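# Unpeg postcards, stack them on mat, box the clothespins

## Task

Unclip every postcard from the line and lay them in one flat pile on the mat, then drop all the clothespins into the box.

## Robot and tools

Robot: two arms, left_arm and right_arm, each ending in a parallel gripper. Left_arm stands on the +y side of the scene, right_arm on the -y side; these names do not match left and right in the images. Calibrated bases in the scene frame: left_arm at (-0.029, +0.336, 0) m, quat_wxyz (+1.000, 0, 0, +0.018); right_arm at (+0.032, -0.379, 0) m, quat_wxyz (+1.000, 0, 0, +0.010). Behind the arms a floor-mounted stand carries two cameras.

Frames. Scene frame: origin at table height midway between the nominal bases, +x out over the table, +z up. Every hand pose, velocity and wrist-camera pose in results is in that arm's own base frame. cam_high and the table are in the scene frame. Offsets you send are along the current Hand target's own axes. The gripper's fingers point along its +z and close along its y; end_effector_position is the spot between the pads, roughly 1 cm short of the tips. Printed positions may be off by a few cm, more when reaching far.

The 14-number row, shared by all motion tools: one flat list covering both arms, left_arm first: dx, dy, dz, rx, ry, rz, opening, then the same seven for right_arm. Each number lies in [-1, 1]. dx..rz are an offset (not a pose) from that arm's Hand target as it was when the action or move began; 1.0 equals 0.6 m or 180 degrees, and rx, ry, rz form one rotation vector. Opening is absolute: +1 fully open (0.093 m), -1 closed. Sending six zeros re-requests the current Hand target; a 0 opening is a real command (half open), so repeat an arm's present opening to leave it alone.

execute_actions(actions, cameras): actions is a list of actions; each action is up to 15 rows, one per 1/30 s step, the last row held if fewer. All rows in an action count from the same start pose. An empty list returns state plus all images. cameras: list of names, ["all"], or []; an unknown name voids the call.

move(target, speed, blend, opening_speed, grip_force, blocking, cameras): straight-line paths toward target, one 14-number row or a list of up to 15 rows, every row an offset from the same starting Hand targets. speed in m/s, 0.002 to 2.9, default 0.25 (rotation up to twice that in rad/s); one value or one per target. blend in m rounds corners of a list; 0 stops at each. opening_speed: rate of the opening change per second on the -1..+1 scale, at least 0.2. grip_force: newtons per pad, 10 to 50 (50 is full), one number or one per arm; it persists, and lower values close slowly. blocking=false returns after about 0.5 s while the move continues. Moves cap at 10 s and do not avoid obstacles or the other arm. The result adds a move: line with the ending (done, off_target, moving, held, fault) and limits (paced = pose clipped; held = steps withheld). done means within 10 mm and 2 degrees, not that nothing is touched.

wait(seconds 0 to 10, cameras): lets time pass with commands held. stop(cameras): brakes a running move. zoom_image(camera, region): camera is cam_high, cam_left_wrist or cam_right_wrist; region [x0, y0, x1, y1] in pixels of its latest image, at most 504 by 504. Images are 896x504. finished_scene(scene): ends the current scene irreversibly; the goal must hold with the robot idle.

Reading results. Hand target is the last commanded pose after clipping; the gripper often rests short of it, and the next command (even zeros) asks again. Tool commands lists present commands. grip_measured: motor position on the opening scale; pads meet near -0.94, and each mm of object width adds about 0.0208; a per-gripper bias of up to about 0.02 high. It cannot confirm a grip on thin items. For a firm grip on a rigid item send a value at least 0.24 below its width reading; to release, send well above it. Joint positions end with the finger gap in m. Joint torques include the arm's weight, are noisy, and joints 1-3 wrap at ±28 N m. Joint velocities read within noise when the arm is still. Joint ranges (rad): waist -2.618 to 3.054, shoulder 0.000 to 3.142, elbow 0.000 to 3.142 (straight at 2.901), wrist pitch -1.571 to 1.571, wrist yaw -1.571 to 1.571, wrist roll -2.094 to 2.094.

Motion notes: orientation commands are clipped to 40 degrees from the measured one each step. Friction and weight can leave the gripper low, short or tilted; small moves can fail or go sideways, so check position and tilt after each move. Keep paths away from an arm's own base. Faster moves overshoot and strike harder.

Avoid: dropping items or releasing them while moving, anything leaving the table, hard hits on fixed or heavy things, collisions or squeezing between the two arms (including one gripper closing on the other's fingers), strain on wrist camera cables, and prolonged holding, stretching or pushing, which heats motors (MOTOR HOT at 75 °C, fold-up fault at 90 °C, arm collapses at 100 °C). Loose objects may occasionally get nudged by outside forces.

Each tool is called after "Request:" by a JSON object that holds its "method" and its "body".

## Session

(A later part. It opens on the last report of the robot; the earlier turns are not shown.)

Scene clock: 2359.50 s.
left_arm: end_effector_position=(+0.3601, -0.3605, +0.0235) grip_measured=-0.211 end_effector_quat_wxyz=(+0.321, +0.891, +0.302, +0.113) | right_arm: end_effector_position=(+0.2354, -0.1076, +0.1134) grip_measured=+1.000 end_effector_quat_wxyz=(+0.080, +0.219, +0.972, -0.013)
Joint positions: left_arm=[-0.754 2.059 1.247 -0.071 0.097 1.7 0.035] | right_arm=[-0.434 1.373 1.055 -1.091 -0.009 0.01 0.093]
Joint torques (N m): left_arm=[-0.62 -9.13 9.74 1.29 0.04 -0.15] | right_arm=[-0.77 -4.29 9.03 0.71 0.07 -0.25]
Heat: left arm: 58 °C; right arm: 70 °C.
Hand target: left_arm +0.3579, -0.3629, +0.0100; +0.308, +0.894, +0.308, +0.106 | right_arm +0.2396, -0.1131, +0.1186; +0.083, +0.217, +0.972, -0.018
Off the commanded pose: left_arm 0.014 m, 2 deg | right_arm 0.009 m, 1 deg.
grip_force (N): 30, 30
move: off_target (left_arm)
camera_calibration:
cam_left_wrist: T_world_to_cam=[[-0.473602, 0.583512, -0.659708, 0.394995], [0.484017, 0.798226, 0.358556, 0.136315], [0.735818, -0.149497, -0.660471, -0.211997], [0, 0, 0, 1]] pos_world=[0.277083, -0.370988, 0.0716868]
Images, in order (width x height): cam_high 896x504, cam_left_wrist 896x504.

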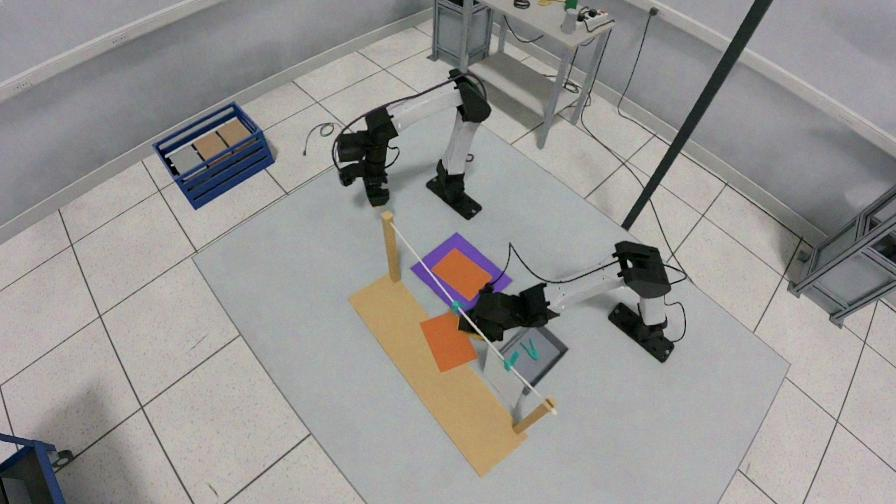

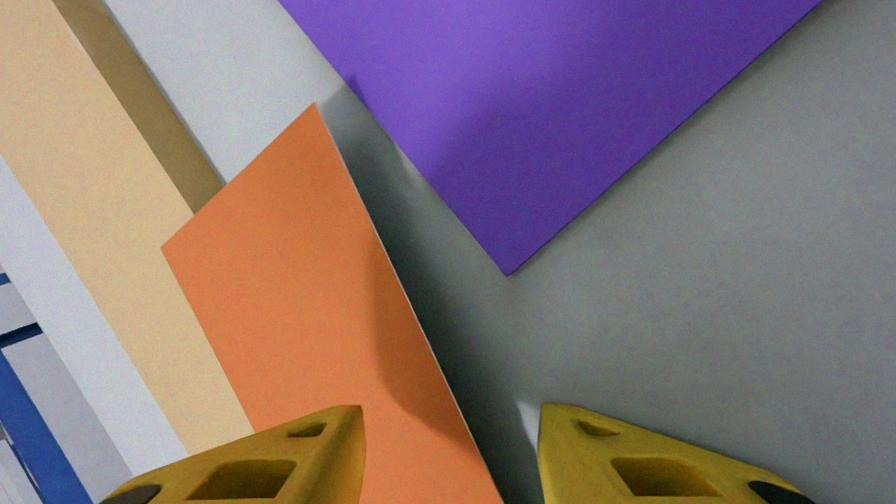

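Request:
{"method": "move", "body": {"target": [0,0.0224,0.0175,0,0,0,-0.21,0,0,0,0,0,0,1], "speed": 0.05, "cameras": ["cam_left_wrist"]}}

Request:
{"method": "zoom_image", "body": {"camera": "cam_left_wrist", "region": [330, 330, 630, 504]}}

Scene clock: 2367.97 s.
left_arm: end_effector_position=(+0.3713, -0.3736, +0.0240) grip_measured=-0.211 end_effector_quat_wxyz=(+0.321, +0.890, +0.302, +0.114) | right_arm: end_effector_position=(+0.2354, -0.1076, +0.1134) grip_measured=+1.000 end_effector_quat_wxyz=(+0.080, +0.219, +0.972, -0.013)
Joint positions: left_arm=[-0.759 2.112 1.334 -0.102 0.091 1.696 0.035] | right_arm=[-0.434 1.373 1.055 -1.091 -0.009 0.01 0.093]
Joint torques (N m): left_arm=[-0.68 -9.8 9.98 1.27 0.06 -0.16] | right_arm=[-0.58 -4.29 9.03 0.72 0.06 -0.25]
Heat: left arm: 57 °C; right arm: 70 °C.
Hand target: left_arm +0.3685, -0.3763, +0.0101; +0.308, +0.894, +0.308, +0.106 | right_arm +0.2396, -0.1131, +0.1186; +0.083, +0.217, +0.972, -0.018
Off the commanded pose: left_arm 0.015 m, 2 deg | right_arm 0.009 m, 1 deg.
grip_force (N): 30, 30
move: off_target (left_arm)
camera_calibration:
cam_left_wrist: T_world_to_cam=[[-0.472964, 0.582945, -0.660666, 0.407873], [0.482188, 0.798834, 0.359665, 0.142141], [0.737427, -0.148457, -0.658909, -0.222131], [0, 0, 0, 1]] pos_world=[0.288176, -0.384292, 0.0719807]
Images, in order (width x height): cam_left_wrist 896x504.

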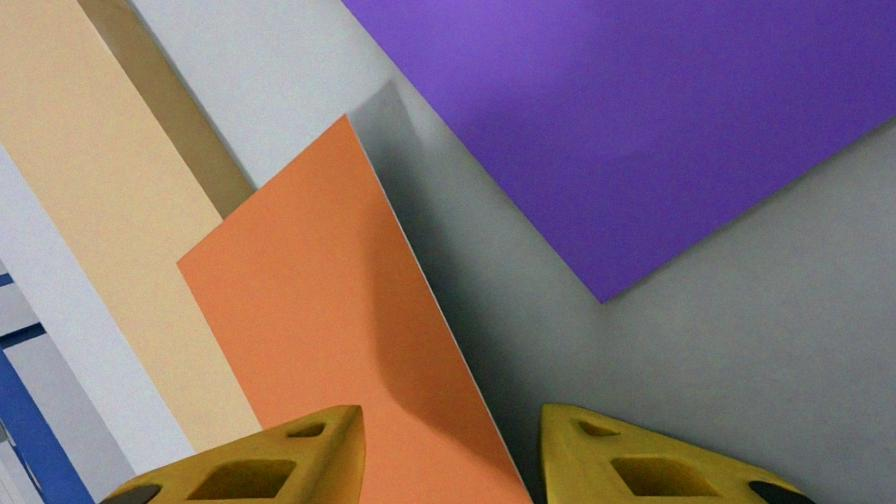

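Scaled by 1.680 from the camera's 896x504 image, which has a finer 1280x720 frame.

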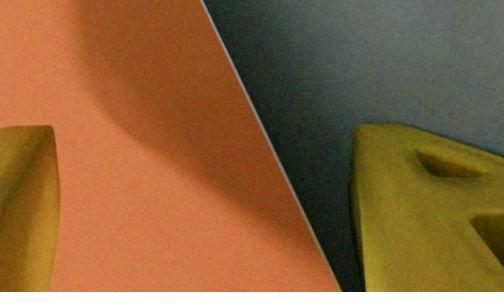

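Request:
{"method": "move", "body": {"target": [0,0.0210,0.0164,0,0,0,-0.21,0,0,0,0,0,0,1], "speed": 0.05, "cameras": ["cam_left_wrist"]}}

Request:
{"method": "zoom_image", "body": {"camera": "cam_left_wrist", "region": [330, 330, 630, 504]}}

Scene clock: 2406.40 s.
left_arm: end_effector_position=(+0.3814, -0.3863, +0.0240) grip_measured=-0.211 end_effector_quat_wxyz=(+0.321, +0.890, +0.302, +0.114) | right_arm: end_effector_position=(+0.2354, -0.1076, +0.1134) grip_measured=+1.000 end_effector_quat_wxyz=(+0.080, +0.219, +0.972, -0.013)
Joint positions: left_arm=[-0.765 2.165 1.42 -0.135 0.087 1.692 0.035] | right_arm=[-0.434 1.373 1.055 -1.091 -0.009 0.01 0.093]
Joint torques (N m): left_arm=[-0.66 -10.47 10.17 1.25 0.06 -0.16] | right_arm=[-0.53 -4.26 9.05 0.69 0.11 -0.23]
Heat: left arm: 61 °C; right arm: 70 °C.
Hand target: left_arm +0.3782, -0.3889, +0.0100; +0.308, +0.894, +0.307, +0.106 | right_arm +0.2396, -0.1131, +0.1186; +0.083, +0.217, +0.972, -0.018
Off the commanded pose: left_arm 0.015 m, 2 deg | right_arm 0.009 m, 1 deg.
grip_force (N): 30, 30
move: off_target (left_arm)
camera_calibration:
cam_left_wrist: T_world_to_cam=[[-0.472555, 0.58299, -0.660919, 0.419861], [0.482008, 0.798801, 0.359979, 0.147403], [0.737807, -0.148459, -0.658483, -0.231521], [0, 0, 0, 1]] pos_world=[0.298176, -0.396892, 0.071979]
Images, in order (width x height): cam_left_wrist 896x504.

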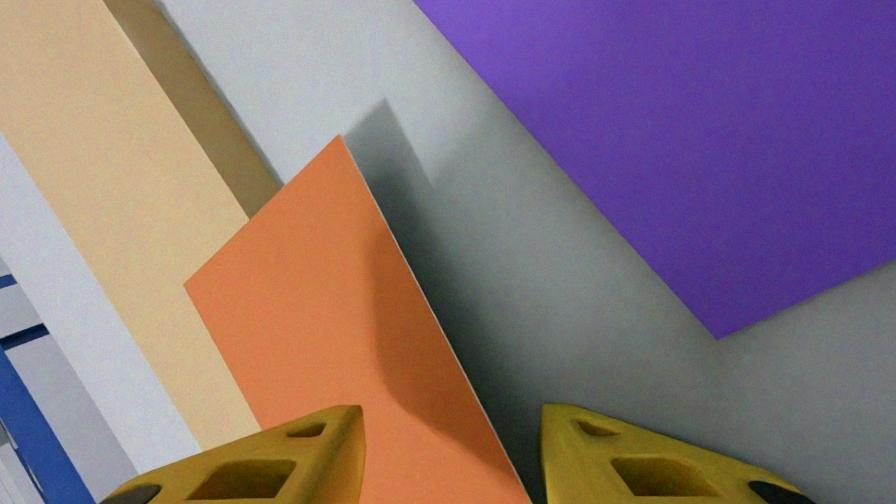

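Scaled by 1.680 from the camera's 896x504 image, which has a finer 1280x720 frame.

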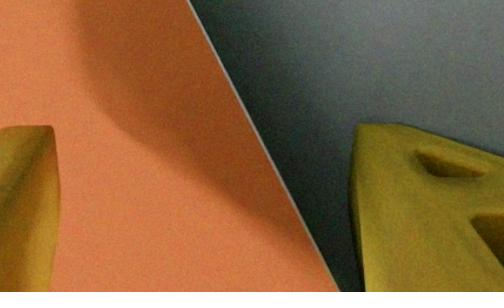

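Request:
{"method": "move", "body": {"target": [[0.0068,0.005,-0.047,0,0,0,-0.21,0,0,0,0,0,0,1],[0.0068,0.005,-0.047,0,0,0,-0.565,0,0,0,0,0,0,1],[0.0068,-0.0238,-0.0102,0,0,0,-0.565,0,0,0,0,0,0,1]], "speed": [0.08,0.08,0.06], "cameras": ["cam_left_wrist","cam_high"]}}

Request:
{"method": "zoom_image", "body": {"camera": "cam_left_wrist", "region": [330, 330, 630, 504]}}

Request:
{"method": "zoom_image", "body": {"camera": "cam_high", "region": [380, 220, 580, 420]}}

Scene clock: 2445.67 s.
left_arm: end_effector_position=(+0.3744, -0.3796, +0.0209) grip_measured=-0.563 end_effector_quat_wxyz=(+0.318, +0.891, +0.302, +0.113) | right_arm: end_effector_position=(+0.2354, -0.1076, +0.1134) grip_measured=+1.000 end_effector_quat_wxyz=(+0.080, +0.219, +0.972, -0.013)
Joint positions: left_arm=[-0.765 2.141 1.371 -0.116 0.087 1.692 0.018] | right_arm=[-0.434 1.373 1.055 -1.091 -0.009 0.01 0.093]
Joint torques (N m): left_arm=[0.72 -11.6 6.89 1.46 0.16 -0.04] | right_arm=[-0.65 -4.3 9.02 0.71 0.09 -0.23]
Heat: left arm: 62 °C; right arm: 71 °C.
Hand target: left_arm +0.3721, -0.3745, +0.0060; +0.307, +0.894, +0.307, +0.106 | right_arm +0.2396, -0.1131, +0.1186; +0.083, +0.217, +0.972, -0.018
Off the commanded pose: left_arm 0.016 m, 2 deg | right_arm 0.009 m, 1 deg.
grip_force (N): 30, 30
move: off_target (left_arm)
camera_calibration:
cam_left_wrist: T_world_to_cam=[[-0.475627, 0.585949, -0.656081, 0.412788], [0.48369, 0.79718, 0.361314, 0.145341], [0.734726, -0.145489, -0.662579, -0.225184], [0, 0, 0, 1]] pos_world=[0.291482, -0.390498, 0.0691062]
Images, in order (width x height): cam_high 896x504, cam_left_wrist 896x504.

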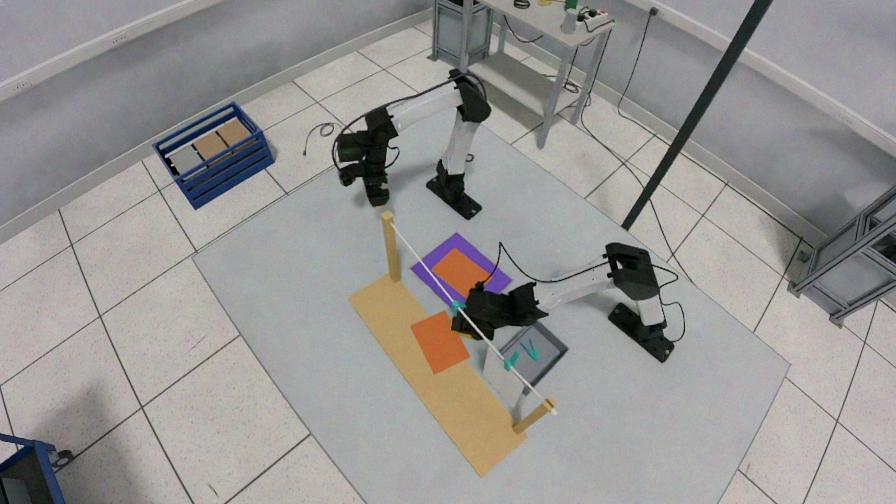

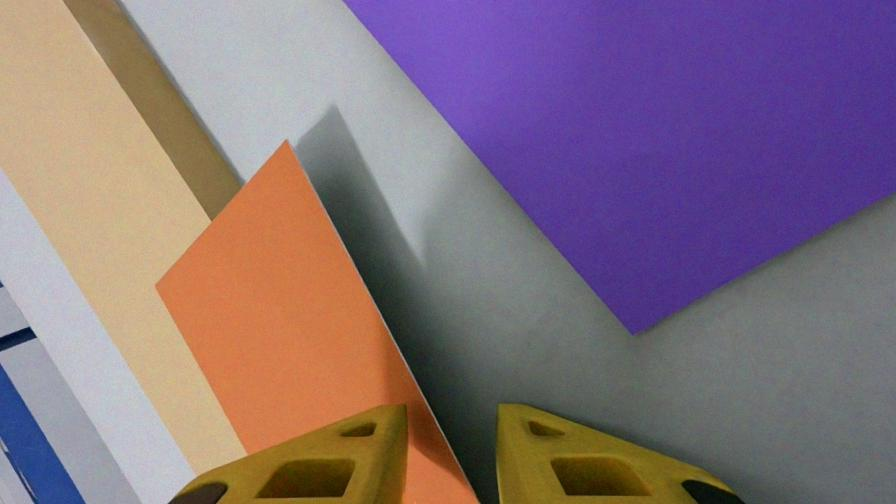

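Scaled by 1.680 from the camera's 896x504 image, which has a finer 1280x720 frame.

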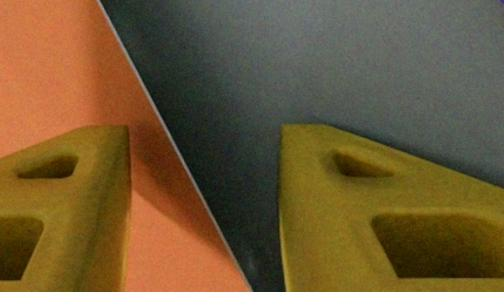

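Scaled by 2.520 from the camera's 896x504 image, which has a finer 1280x720 frame.

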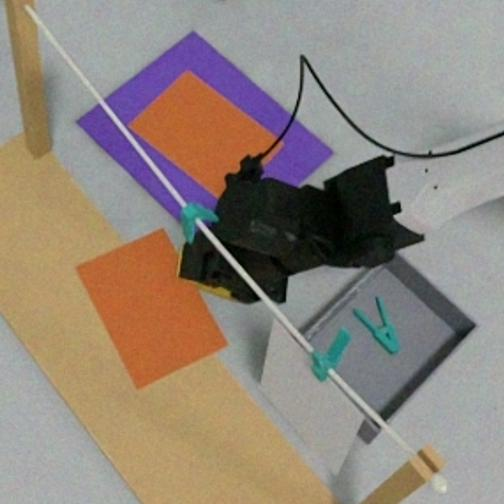

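Request:
{"method": "move", "body": {"target": [0,0.0197,0.0154,0,0,0,-0.565,0,0,0,0,0,0,1], "speed": 0.05, "cameras": ["cam_left_wrist","cam_high"]}}

Request:
{"method": "zoom_image", "body": {"camera": "cam_left_wrist", "region": [330, 330, 630, 504]}}

Request:
{"method": "zoom_image", "body": {"camera": "cam_high", "region": [380, 220, 580, 420]}}

Scene clock: 2481.47 s.
left_arm: end_effector_position=(+0.3812, -0.3861, +0.0188) grip_measured=-0.564 end_effector_quat_wxyz=(+0.319, +0.891, +0.302, +0.113) | right_arm: end_effector_position=(+0.2354, -0.1076, +0.1134) grip_measured=+1.000 end_effector_quat_wxyz=(+0.080, +0.219, +0.972, -0.013)
Joint positions: left_arm=[-0.765 2.175 1.418 -0.127 0.087 1.692 0.018] | right_arm=[-0.434 1.373 1.055 -1.091 -0.009 0.01 0.093]
Joint torques (N m): left_arm=[0.25 -10.63 10.21 1.26 0.12 -0.09] | right_arm=[-0.55 -4.33 9.11 0.74 0.08 -0.23]
Heat: left arm: 57 °C; right arm: 71 °C.
Hand target: left_arm +0.3814, -0.3864, +0.0061; +0.308, +0.894, +0.307, +0.106 | right_arm +0.2396, -0.1131, +0.1186; +0.083, +0.217, +0.972, -0.018
Off the commanded pose: left_arm 0.013 m, 2 deg | right_arm 0.009 m, 1 deg.
grip_force (N): 30, 30
move: off_target (left_arm)
camera_calibration:
cam_left_wrist: T_world_to_cam=[[-0.474931, 0.585244, -0.657214, 0.41793], [0.483279, 0.797573, 0.360995, 0.148263], [0.735447, -0.14617, -0.661629, -0.232981], [0, 0, 0, 1]] pos_world=[0.29818, -0.396896, 0.0669998]
Images, in order (width x height): cam_high 896x504, cam_left_wrist 896x504.

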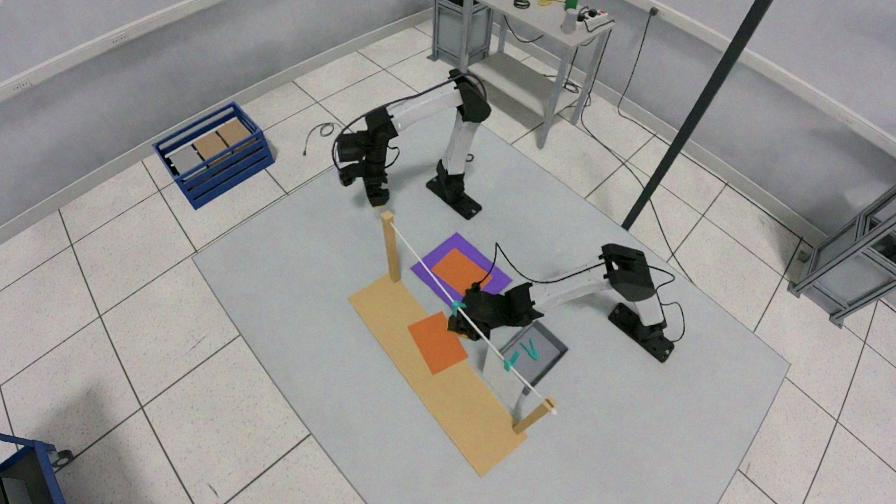

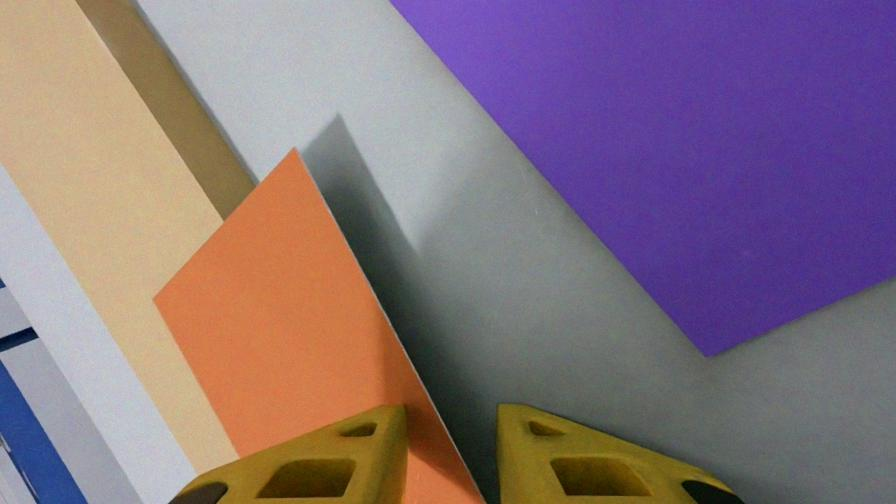

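Scaled by 1.680 from the camera's 896x504 image, which has a finer 1280x720 frame.

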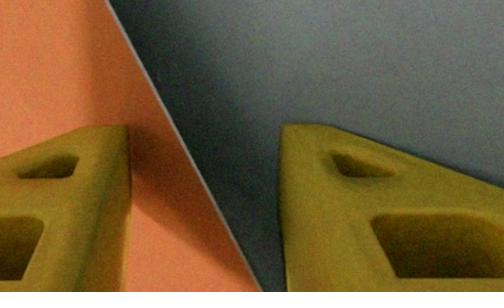

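Scaled by 2.520 from the camera's 896x504 image, which has a finer 1280x720 frame.

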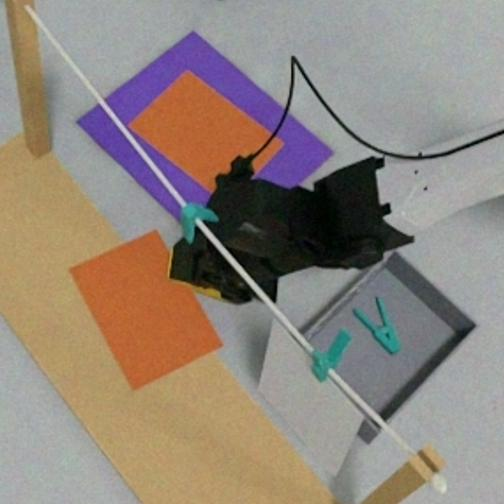

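Request:
{"method": "move", "body": {"target": [0,-0.0072,0.0032,0,0,0,-0.7,0,0,0,0,0,0,1], "speed": 0.03, "opening_speed": 0.2, "cameras": ["cam_left_wrist"]}}

Request:
{"method": "zoom_image", "body": {"camera": "cam_left_wrist", "region": [330, 330, 630, 504]}}

Scene clock: 2515.03 s.
left_arm: end_effector_position=(+0.3811, -0.3860, +0.0170) grip_measured=-0.698 end_effector_quat_wxyz=(+0.318, +0.892, +0.302, +0.113) | right_arm: end_effector_position=(+0.2354, -0.1076, +0.1134) grip_measured=+1.000 end_effector_quat_wxyz=(+0.080, +0.219, +0.972, -0.013)
Joint positions: left_arm=[-0.765 2.179 1.418 -0.127 0.087 1.692 0.012] | right_arm=[-0.434 1.373 1.055 -1.091 -0.009 0.01 0.093]
Joint torques (N m): left_arm=[0.32 -10.92 8.53 1.42 0.13 -0.08] | right_arm=[-0.5 -4.3 9.05 0.74 0.07 -0.23]
Heat: left arm: 61 °C; right arm: 71 °C.
Hand target: left_arm +0.3800, -0.3846, +0.0018; +0.307, +0.894, +0.307, +0.106 | right_arm +0.2396, -0.1131, +0.1186; +0.083, +0.217, +0.972, -0.018
Off the commanded pose: left_arm 0.015 m, 2 deg | right_arm 0.009 m, 1 deg.
grip_force (N): 30, 30
move: off_target (left_arm)
camera_calibration:
cam_left_wrist: T_world_to_cam=[[-0.476385, 0.586614, -0.654936, 0.417652], [0.48403, 0.796829, 0.361632, 0.148312], [0.734011, -0.144733, -0.663536, -0.232977], [0, 0, 0, 1]] pos_world=[0.298183, -0.396899, 0.0653125]
Images, in order (width x height): cam_left_wrist 896x504.

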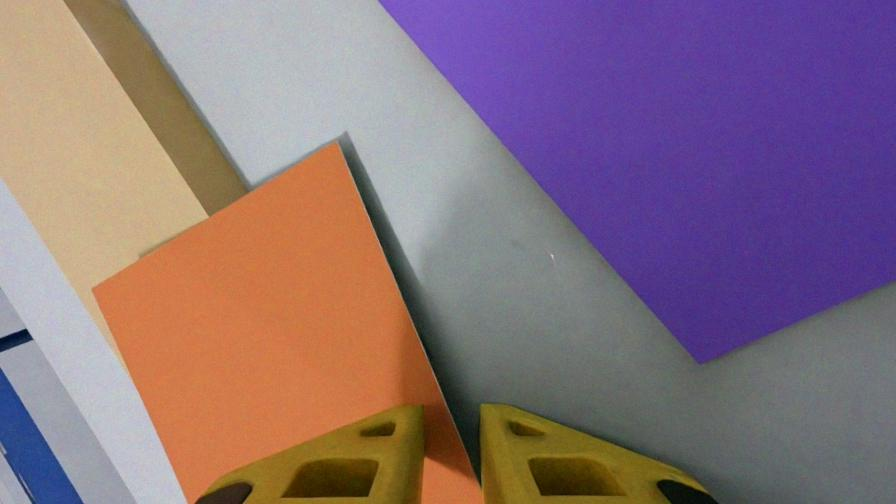

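Scaled by 1.680 from the camera's 896x504 image, which has a finer 1280x720 frame.

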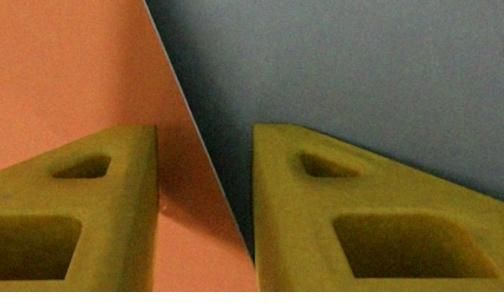

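Request:
{"method": "move", "body": {"target": [0,0,0,0,0,0,-0.85,0,0,0,0,0,0,1], "grip_force": [10, 30], "opening_speed": 0.2, "cameras": ["cam_left_wrist","cam_high"]}}

Request:
{"method": "zoom_image", "body": {"camera": "cam_left_wrist", "region": [330, 330, 630, 504]}}

Request:
{"method": "zoom_image", "body": {"camera": "cam_high", "region": [380, 220, 580, 420]}}

Scene clock: 2528.13 s.
left_arm: end_effector_position=(+0.3809, -0.3858, +0.0149) grip_measured=-0.848 end_effector_quat_wxyz=(+0.316, +0.892, +0.303, +0.112) | right_arm: end_effector_position=(+0.2354, -0.1076, +0.1134) grip_measured=+1.000 end_effector_quat_wxyz=(+0.080, +0.219, +0.972, -0.013)
Joint positions: left_arm=[-0.765 2.183 1.418 -0.126 0.087 1.692 0.004] | right_arm=[-0.434 1.373 1.055 -1.091 -0.009 0.01 0.093]
Joint torques (N m): left_arm=[0.29 -11.32 8.54 1.41 0.13 -0.08] | right_arm=[-0.66 -4.3 9.05 0.73 0.05 -0.23]
Heat: left arm: 60 °C; right arm: 71 °C.
Hand target: left_arm +0.3800, -0.3846, +0.0018; +0.307, +0.894, +0.307, +0.106 | right_arm +0.2396, -0.1131, +0.1186; +0.083, +0.217, +0.972, -0.018
Off the commanded pose: left_arm 0.013 m, 1 deg | right_arm 0.009 m, 1 deg.
grip_force (N): 10, 30
move: off_target (left_arm)
camera_calibration:
cam_left_wrist: T_world_to_cam=[[-0.477785, 0.587979, -0.652689, 0.417129], [0.484848, 0.796065, 0.362219, 0.14838], [0.73256, -0.143392, -0.665428, -0.233059], [0, 0, 0, 1]] pos_world=[0.298086, -0.396802, 0.0634251]
Images, in order (width x height): cam_high 896x504, cam_left_wrist 896x504.

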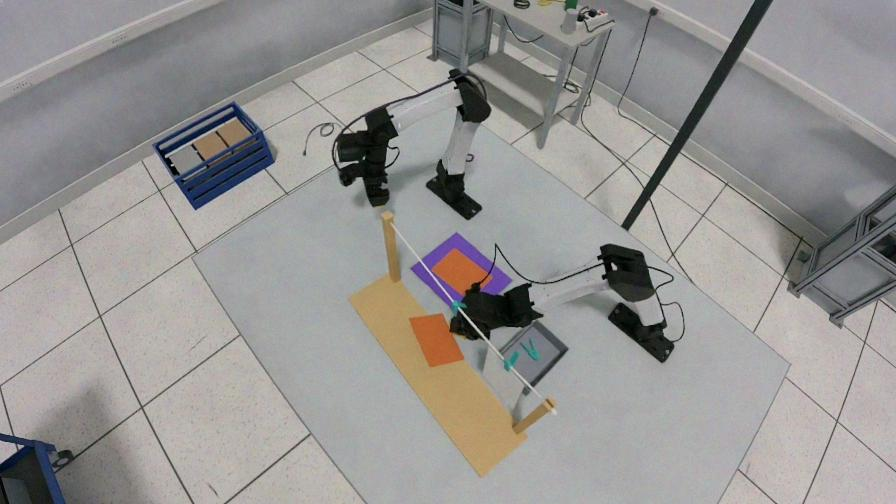

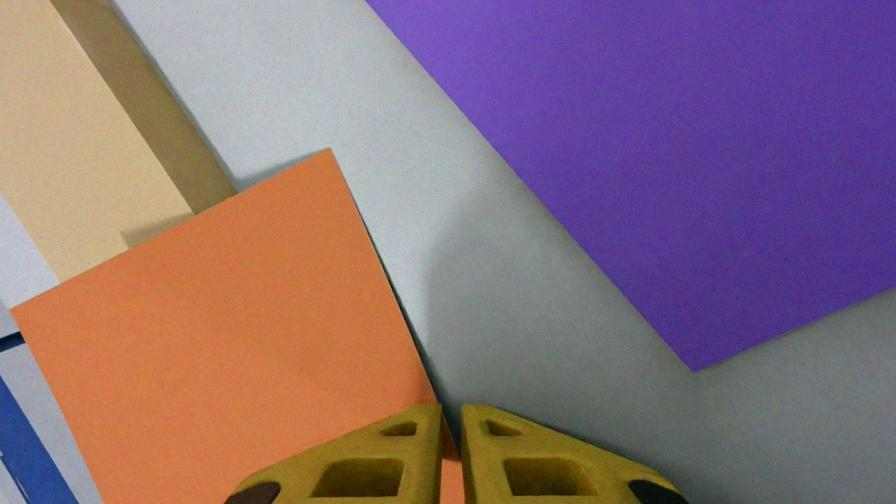

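Scaled by 1.680 from the camera's 896x504 image, which has a finer 1280x720 frame.

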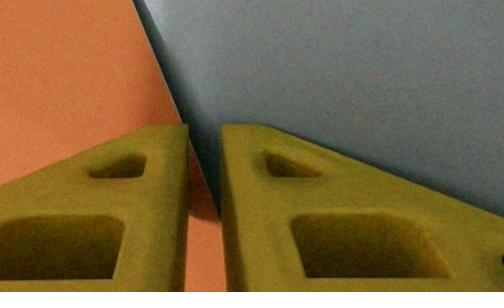

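Scaled by 2.520 from the camera's 896x504 image, which has a finer 1280x720 frame.

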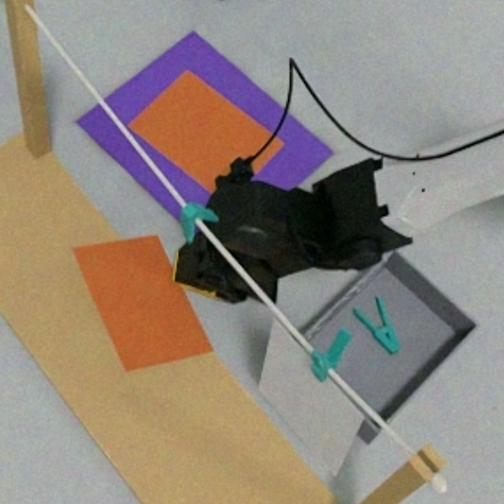

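Request:
{"method": "move", "body": {"target": [[0,0.0337,-0.0228,0,0,0,-0.6,0,0,0,0,0,0,1],[0,0.08,-0.0607,0,0,0,-0.6,0,0,0,0,0,0,1]], "speed": 0.05, "opening_speed": 0.4, "cameras": ["cam_left_wrist","cam_high"]}}

Request:
{"method": "zoom_image", "body": {"camera": "cam_left_wrist", "region": [330, 330, 630, 504]}}

Request:
{"method": "zoom_image", "body": {"camera": "cam_high", "region": [380, 220, 580, 420]}}

Scene clock: 2559.23 s.
left_arm: end_effector_position=(+0.3862, -0.3909, +0.0432) grip_measured=-0.601 end_effector_quat_wxyz=(+0.295, +0.899, +0.306, +0.101) | right_arm: end_effector_position=(+0.2354, -0.1076, +0.1134) grip_measured=+1.000 end_effector_quat_wxyz=(+0.080, +0.219, +0.972, -0.013)
Joint positions: left_arm=[-0.765 2.183 1.575 -0.334 0.087 1.692 0.016] | right_arm=[-0.434 1.373 1.055 -1.091 -0.009 0.01 0.093]
Joint torques (N m): left_arm=[-0.17 -15.92 11.62 1.16 0.11 -0.11] | right_arm=[-0.62 -4.31 9.14 0.72 0.06 -0.26]
Heat: left arm: 60 °C; right arm: 71 °C.
Hand target: left_arm +0.3895, -0.3968, +0.0601; +0.307, +0.894, +0.307, +0.106 | right_arm +0.2396, -0.1131, +0.1186; +0.083, +0.217, +0.972, -0.018
Off the commanded pose: left_arm 0.018 m, 2 deg | right_arm 0.009 m, 1 deg.
grip_force (N): 10, 30
move: off_target (left_arm)
camera_calibration:
cam_left_wrist: T_world_to_cam=[[-0.501153, 0.610423, -0.613375, 0.457234], [0.498404, 0.783048, 0.372062, 0.128848], [0.707417, -0.119249, -0.696664, -0.198345], [0, 0, 0, 1]] pos_world=[0.305239, -0.403653, 0.0943372]
Images, in order (width x height): cam_high 896x504, cam_left_wrist 896x504.

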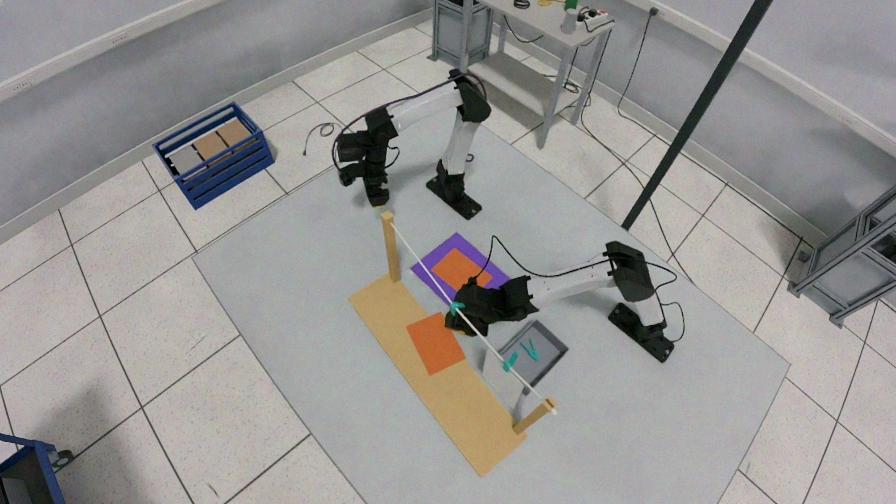

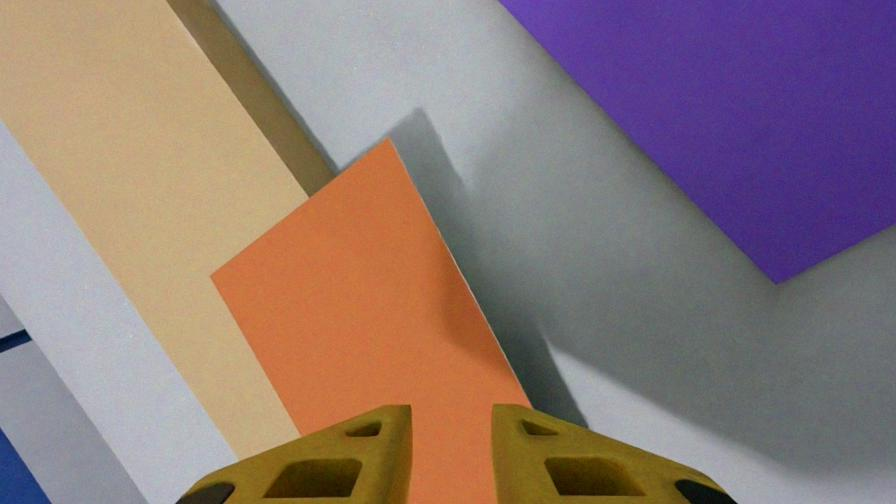

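Scaled by 1.680 from the camera's 896x504 image, which has a finer 1280x720 frame.

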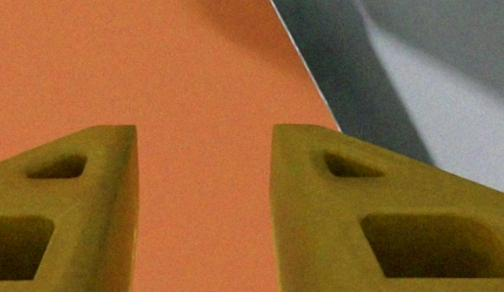

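Scaled by 2.520 from the camera's 896x504 image, which has a finer 1280x720 frame.

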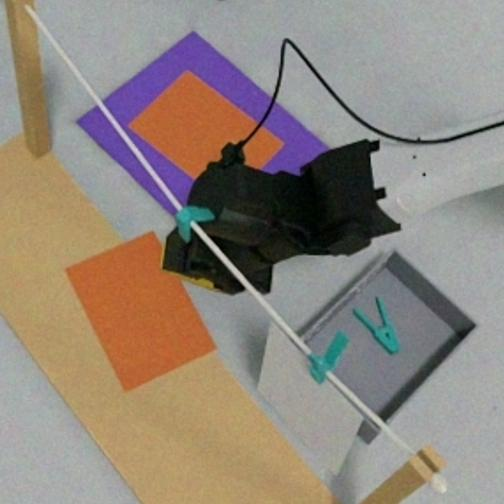

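Request:
{"method": "move", "body": {"target": [[0.0483,0.0792,0.0303,0,0,0,-1,0,0,0,0,0,0,1],[0.0483,0.0022,0.1288,0,0,0,-1,0,0,0,0,0,0,1],[0.014,-0.0265,0.1065,0,0,0,-1,0,0,0,0,0,0,1]], "speed": [0.12,0.08,0.06], "blend": [0.01,0,0], "cameras": ["cam_left_wrist","cam_high"]}}

Request:
{"method": "zoom_image", "body": {"camera": "cam_high", "region": [380, 220, 580, 420]}}

Scene clock: 2598.53 s.
left_arm: end_effector_position=(+0.4376, -0.4223, +0.0255) grip_measured=-0.952 end_effector_quat_wxyz=(+0.349, +0.877, +0.300, +0.136) | right_arm: end_effector_position=(+0.2354, -0.1076, +0.1134) grip_measured=+1.000 end_effector_quat_wxyz=(+0.080, +0.219, +0.972, -0.013)
Joint positions: left_arm=[-0.744 2.365 1.724 -0.164 0.087 1.703 0] | right_arm=[-0.434 1.373 1.055 -1.091 -0.009 0.01 0.093]
Joint torques (N m): left_arm=[-1.22 -16.17 5.3 0.81 0.15 -0.15] | right_arm=[-0.57 -4.27 8.98 0.74 0.08 -0.22]
Heat: left arm: 69 °C; right arm: 72 °C.
Hand target: left_arm +0.4126, -0.4127, -0.0001; +0.308, +0.894, +0.308, +0.106 | right_arm +0.2396, -0.1131, +0.1186; +0.083, +0.217, +0.972, -0.018
Off the commanded pose: left_arm 0.037 m, 6 deg | right_arm 0.009 m, 1 deg.
grip_force (N): 10, 30
move: off_target (left_arm)
camera_calibration:
cam_left_wrist: T_world_to_cam=[[-0.438721, 0.54563, -0.714011, 0.439128], [0.449893, 0.821177, 0.35109, 0.172334], [0.777895, -0.167198, -0.605743, -0.304214], [0, 0, 0, 1]] pos_world=[0.35177, -0.431982, 0.0687613]
Images, in order (width x height): cam_high 896x504, cam_left_wrist 896x504.

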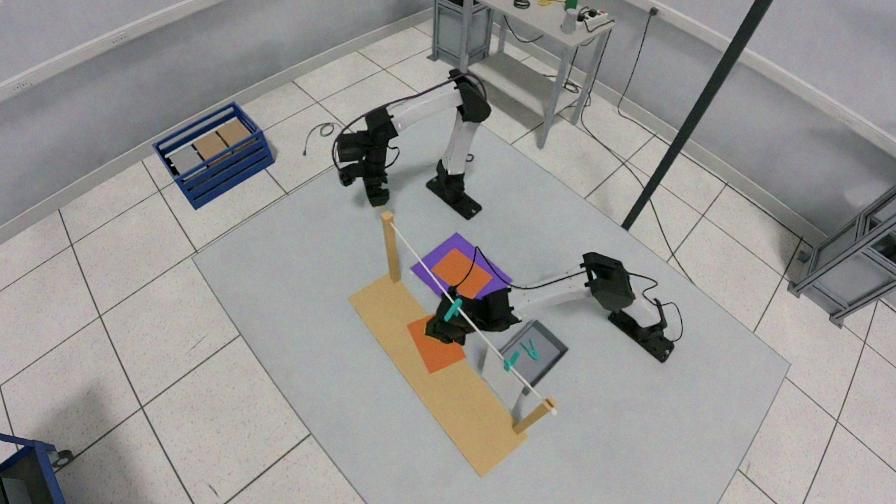

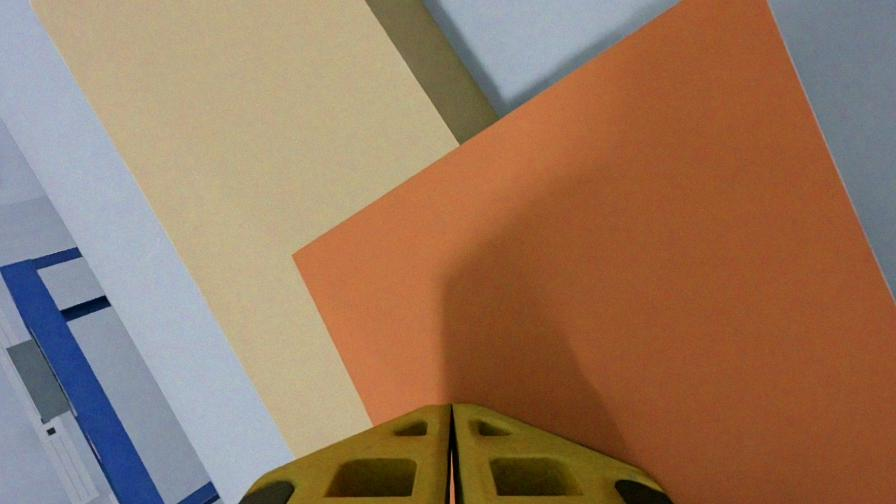

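Scaled by 2.520 from the camera's 896x504 image, which has a finer 1280x720 frame.

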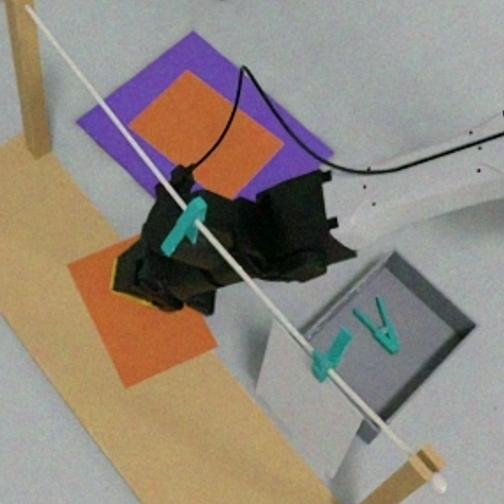

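Request:
{"method": "move", "body": {"target": [-0.04,-0.0253,-0.0367,0,0,0,-1,0,0,0,0,0,0,1], "speed": 0.08, "cameras": ["cam_high"]}}

Request:
{"method": "zoom_image", "body": {"camera": "cam_high", "region": [380, 220, 580, 420]}}

Scene clock: 2607.93 s.
left_arm: end_effector_position=(+0.3956, -0.4174, +0.0248) grip_measured=-0.955 end_effector_quat_wxyz=(+0.339, +0.883, +0.299, +0.127) | right_arm: end_effector_position=(+0.2354, -0.1076, +0.1134) grip_measured=+1.000 end_effector_quat_wxyz=(+0.080, +0.219, +0.972, -0.013)
Joint positions: left_arm=[-0.794 2.256 1.548 -0.124 0.062 1.671 0] | right_arm=[-0.434 1.373 1.055 -1.091 -0.009 0.01 0.093]
Joint torques (N m): left_arm=[-0.66 -15.66 5.57 0.96 0.11 -0.18] | right_arm=[-0.55 -4.38 8.96 0.73 0.08 -0.22]
Heat: left arm: 68 °C; right arm: 72 °C.
Hand target: left_arm +0.3780, -0.4075, +0.0081; +0.308, +0.894, +0.307, +0.106 | right_arm +0.2396, -0.1131, +0.1186; +0.083, +0.217, +0.972, -0.018
Off the commanded pose: left_arm 0.026 m, 5 deg | right_arm 0.009 m, 1 deg.
grip_force (N): 10, 30
move: off_target (left_arm)
Images, in order (width x height): cam_high 896x504.

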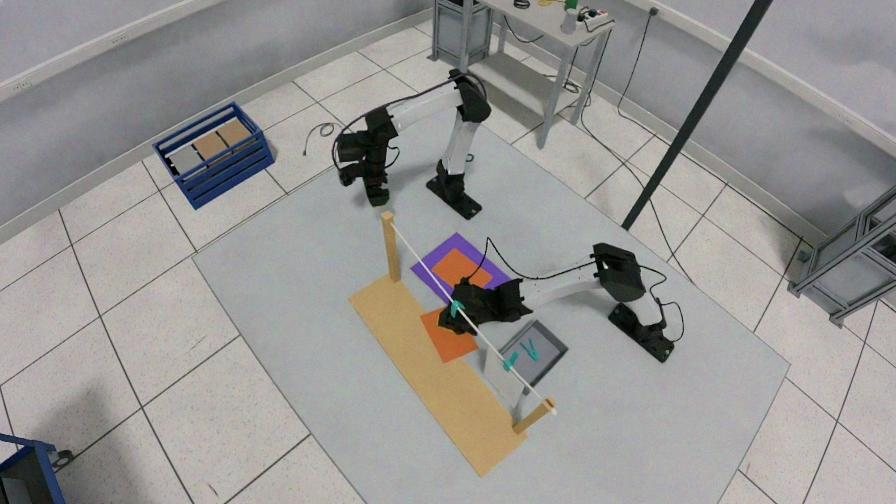

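Scaled by 2.520 from the camera's 896x504 image, which has a finer 1280x720 frame.

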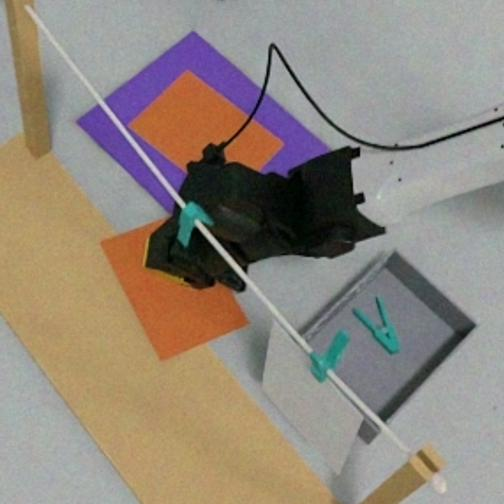

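Request:
{"method": "move", "body": {"target": [[0.0102,0.0788,-0.0693,0,0,0,-1,0,0,0,0,0,0,-1],[0.0128,-0.0818,-0.1948,0,0,0,-1,0.1733,0.3518,-0.0657,-0.1606,-0.1756,-0.3106,-1],[0.0128,-0.0818,-0.1948,0,0,0,-0.21,0.1034,0.6308,0.0312,-0.1606,-0.1756,-0.3106,-1]], "speed": [0.1,0.22,0.2], "blend": [0.01,0.02,0], "cameras": ["all"]}}

Request:
{"method": "zoom_image", "body": {"camera": "cam_high", "region": [380, 220, 580, 420]}}

Scene clock: 2649.70 s.
left_arm: end_effector_position=(+0.3865, -0.4082, +0.0472) grip_measured=-0.955 end_effector_quat_wxyz=(+0.289, +0.901, +0.307, +0.103) | right_arm: end_effector_position=(+0.2354, -0.1076, +0.1134) grip_measured=-0.842 end_effector_quat_wxyz=(+0.080, +0.219, +0.972, -0.013)
Joint positions: left_arm=[-0.794 2.228 1.672 -0.393 0.062 1.67 0] | right_arm=[-0.434 1.373 1.055 -1.091 -0.009 0.01 0.005]
Joint velocities: left_arm=[within noise] | right_arm=[-0.017 -0.002 0.007 0.081 -0.037 -0.022 -0.017]
Joint torques (N m): left_arm=[0.35 -17.66 11.41 1.16 0.2 -0.09] | right_arm=[-0.54 -4.33 9.02 0.72 0.1 -0.23]
Heat: left arm: 74 °C; right arm: 72 °C.
Hand target: left_arm +0.3899, -0.4130, +0.0699; +0.308, +0.894, +0.307, +0.106 (not the last commanded pose) | right_arm +0.2396, -0.1131, +0.1186; +0.083, +0.217, +0.972, -0.018 (not the last commanded pose)
Tool commands: left_gripper/opening=-1.0 right_gripper/opening=-1.0
Off the commanded pose: left_arm 0.119 m, 2 deg | right_arm 0.380 m, 71 deg.
grip_force (N): 10, 30
move: moving (right_arm; no rest 5 s after the path stopped at target 1), off_target (left_arm); path passed 1 of 3 targets; target 3's new opening was not sent; blend cut to 0 m at target 1
camera_calibration:
cam_left_wrist: T_world_to_cam=[[-0.503524, 0.616093, -0.605717, 0.473274], [0.496469, 0.780095, 0.38075, 0.139874], [0.707094, -0.109003, -0.698668, -0.193425], [0, 0, 0, 1]] pos_world=[0.305632, -0.42178, 0.0982732]
cam_right_wrist: T_world_to_cam=[[-0.415461, -0.909548, -0.0106988, 0.00147356], [-0.874752, 0.396287, 0.278865, 0.254807], [-0.249401, 0.125216, -0.960271, 0.266528], [0, 0, 0, 1]] pos_world=[0.289977, -0.13301, 0.184898]

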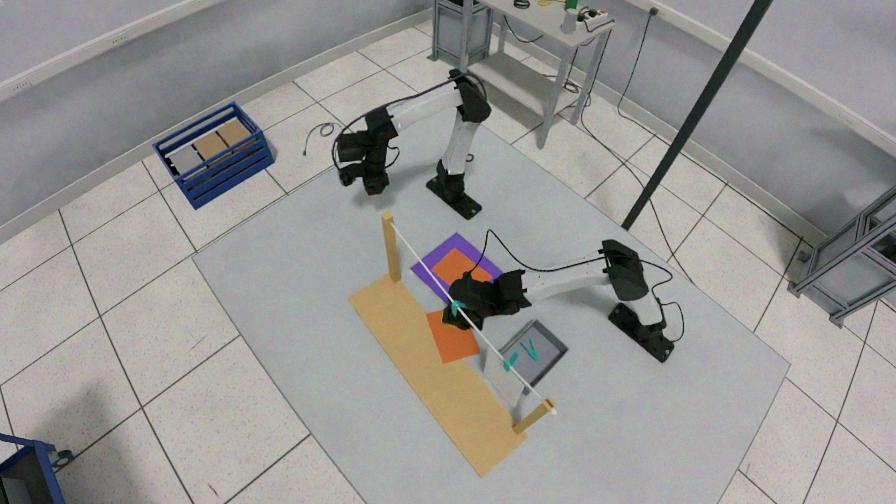

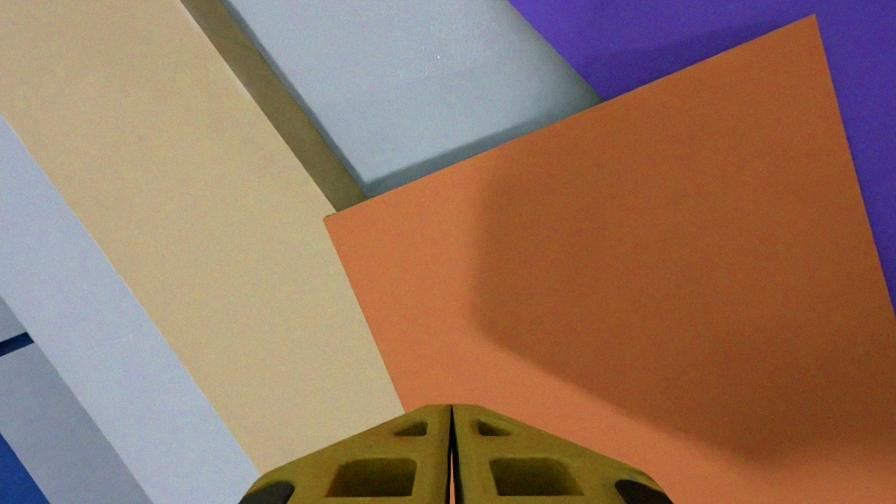

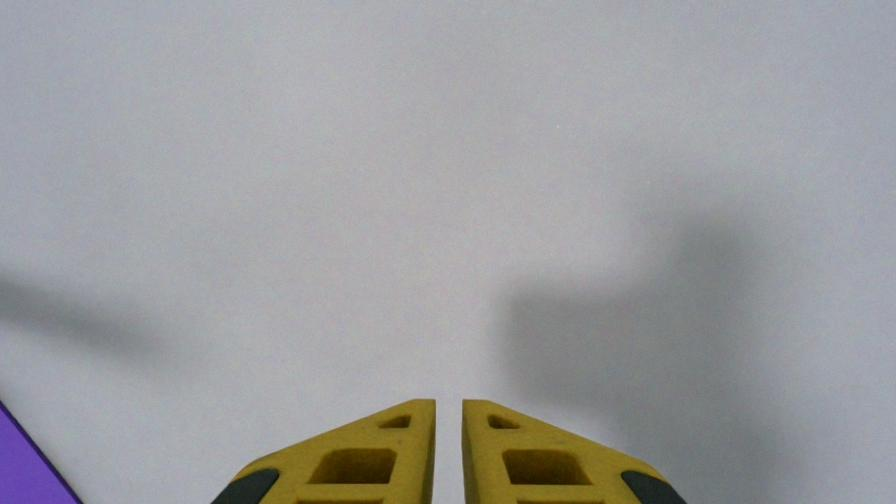

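Scaled by 2.520 from the camera's 896x504 image, which has a finer 1280x720 frame.

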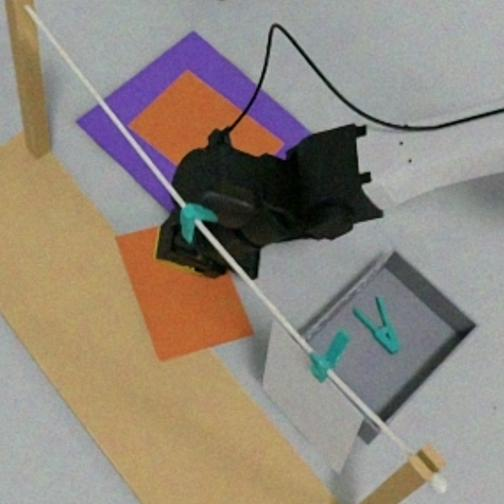

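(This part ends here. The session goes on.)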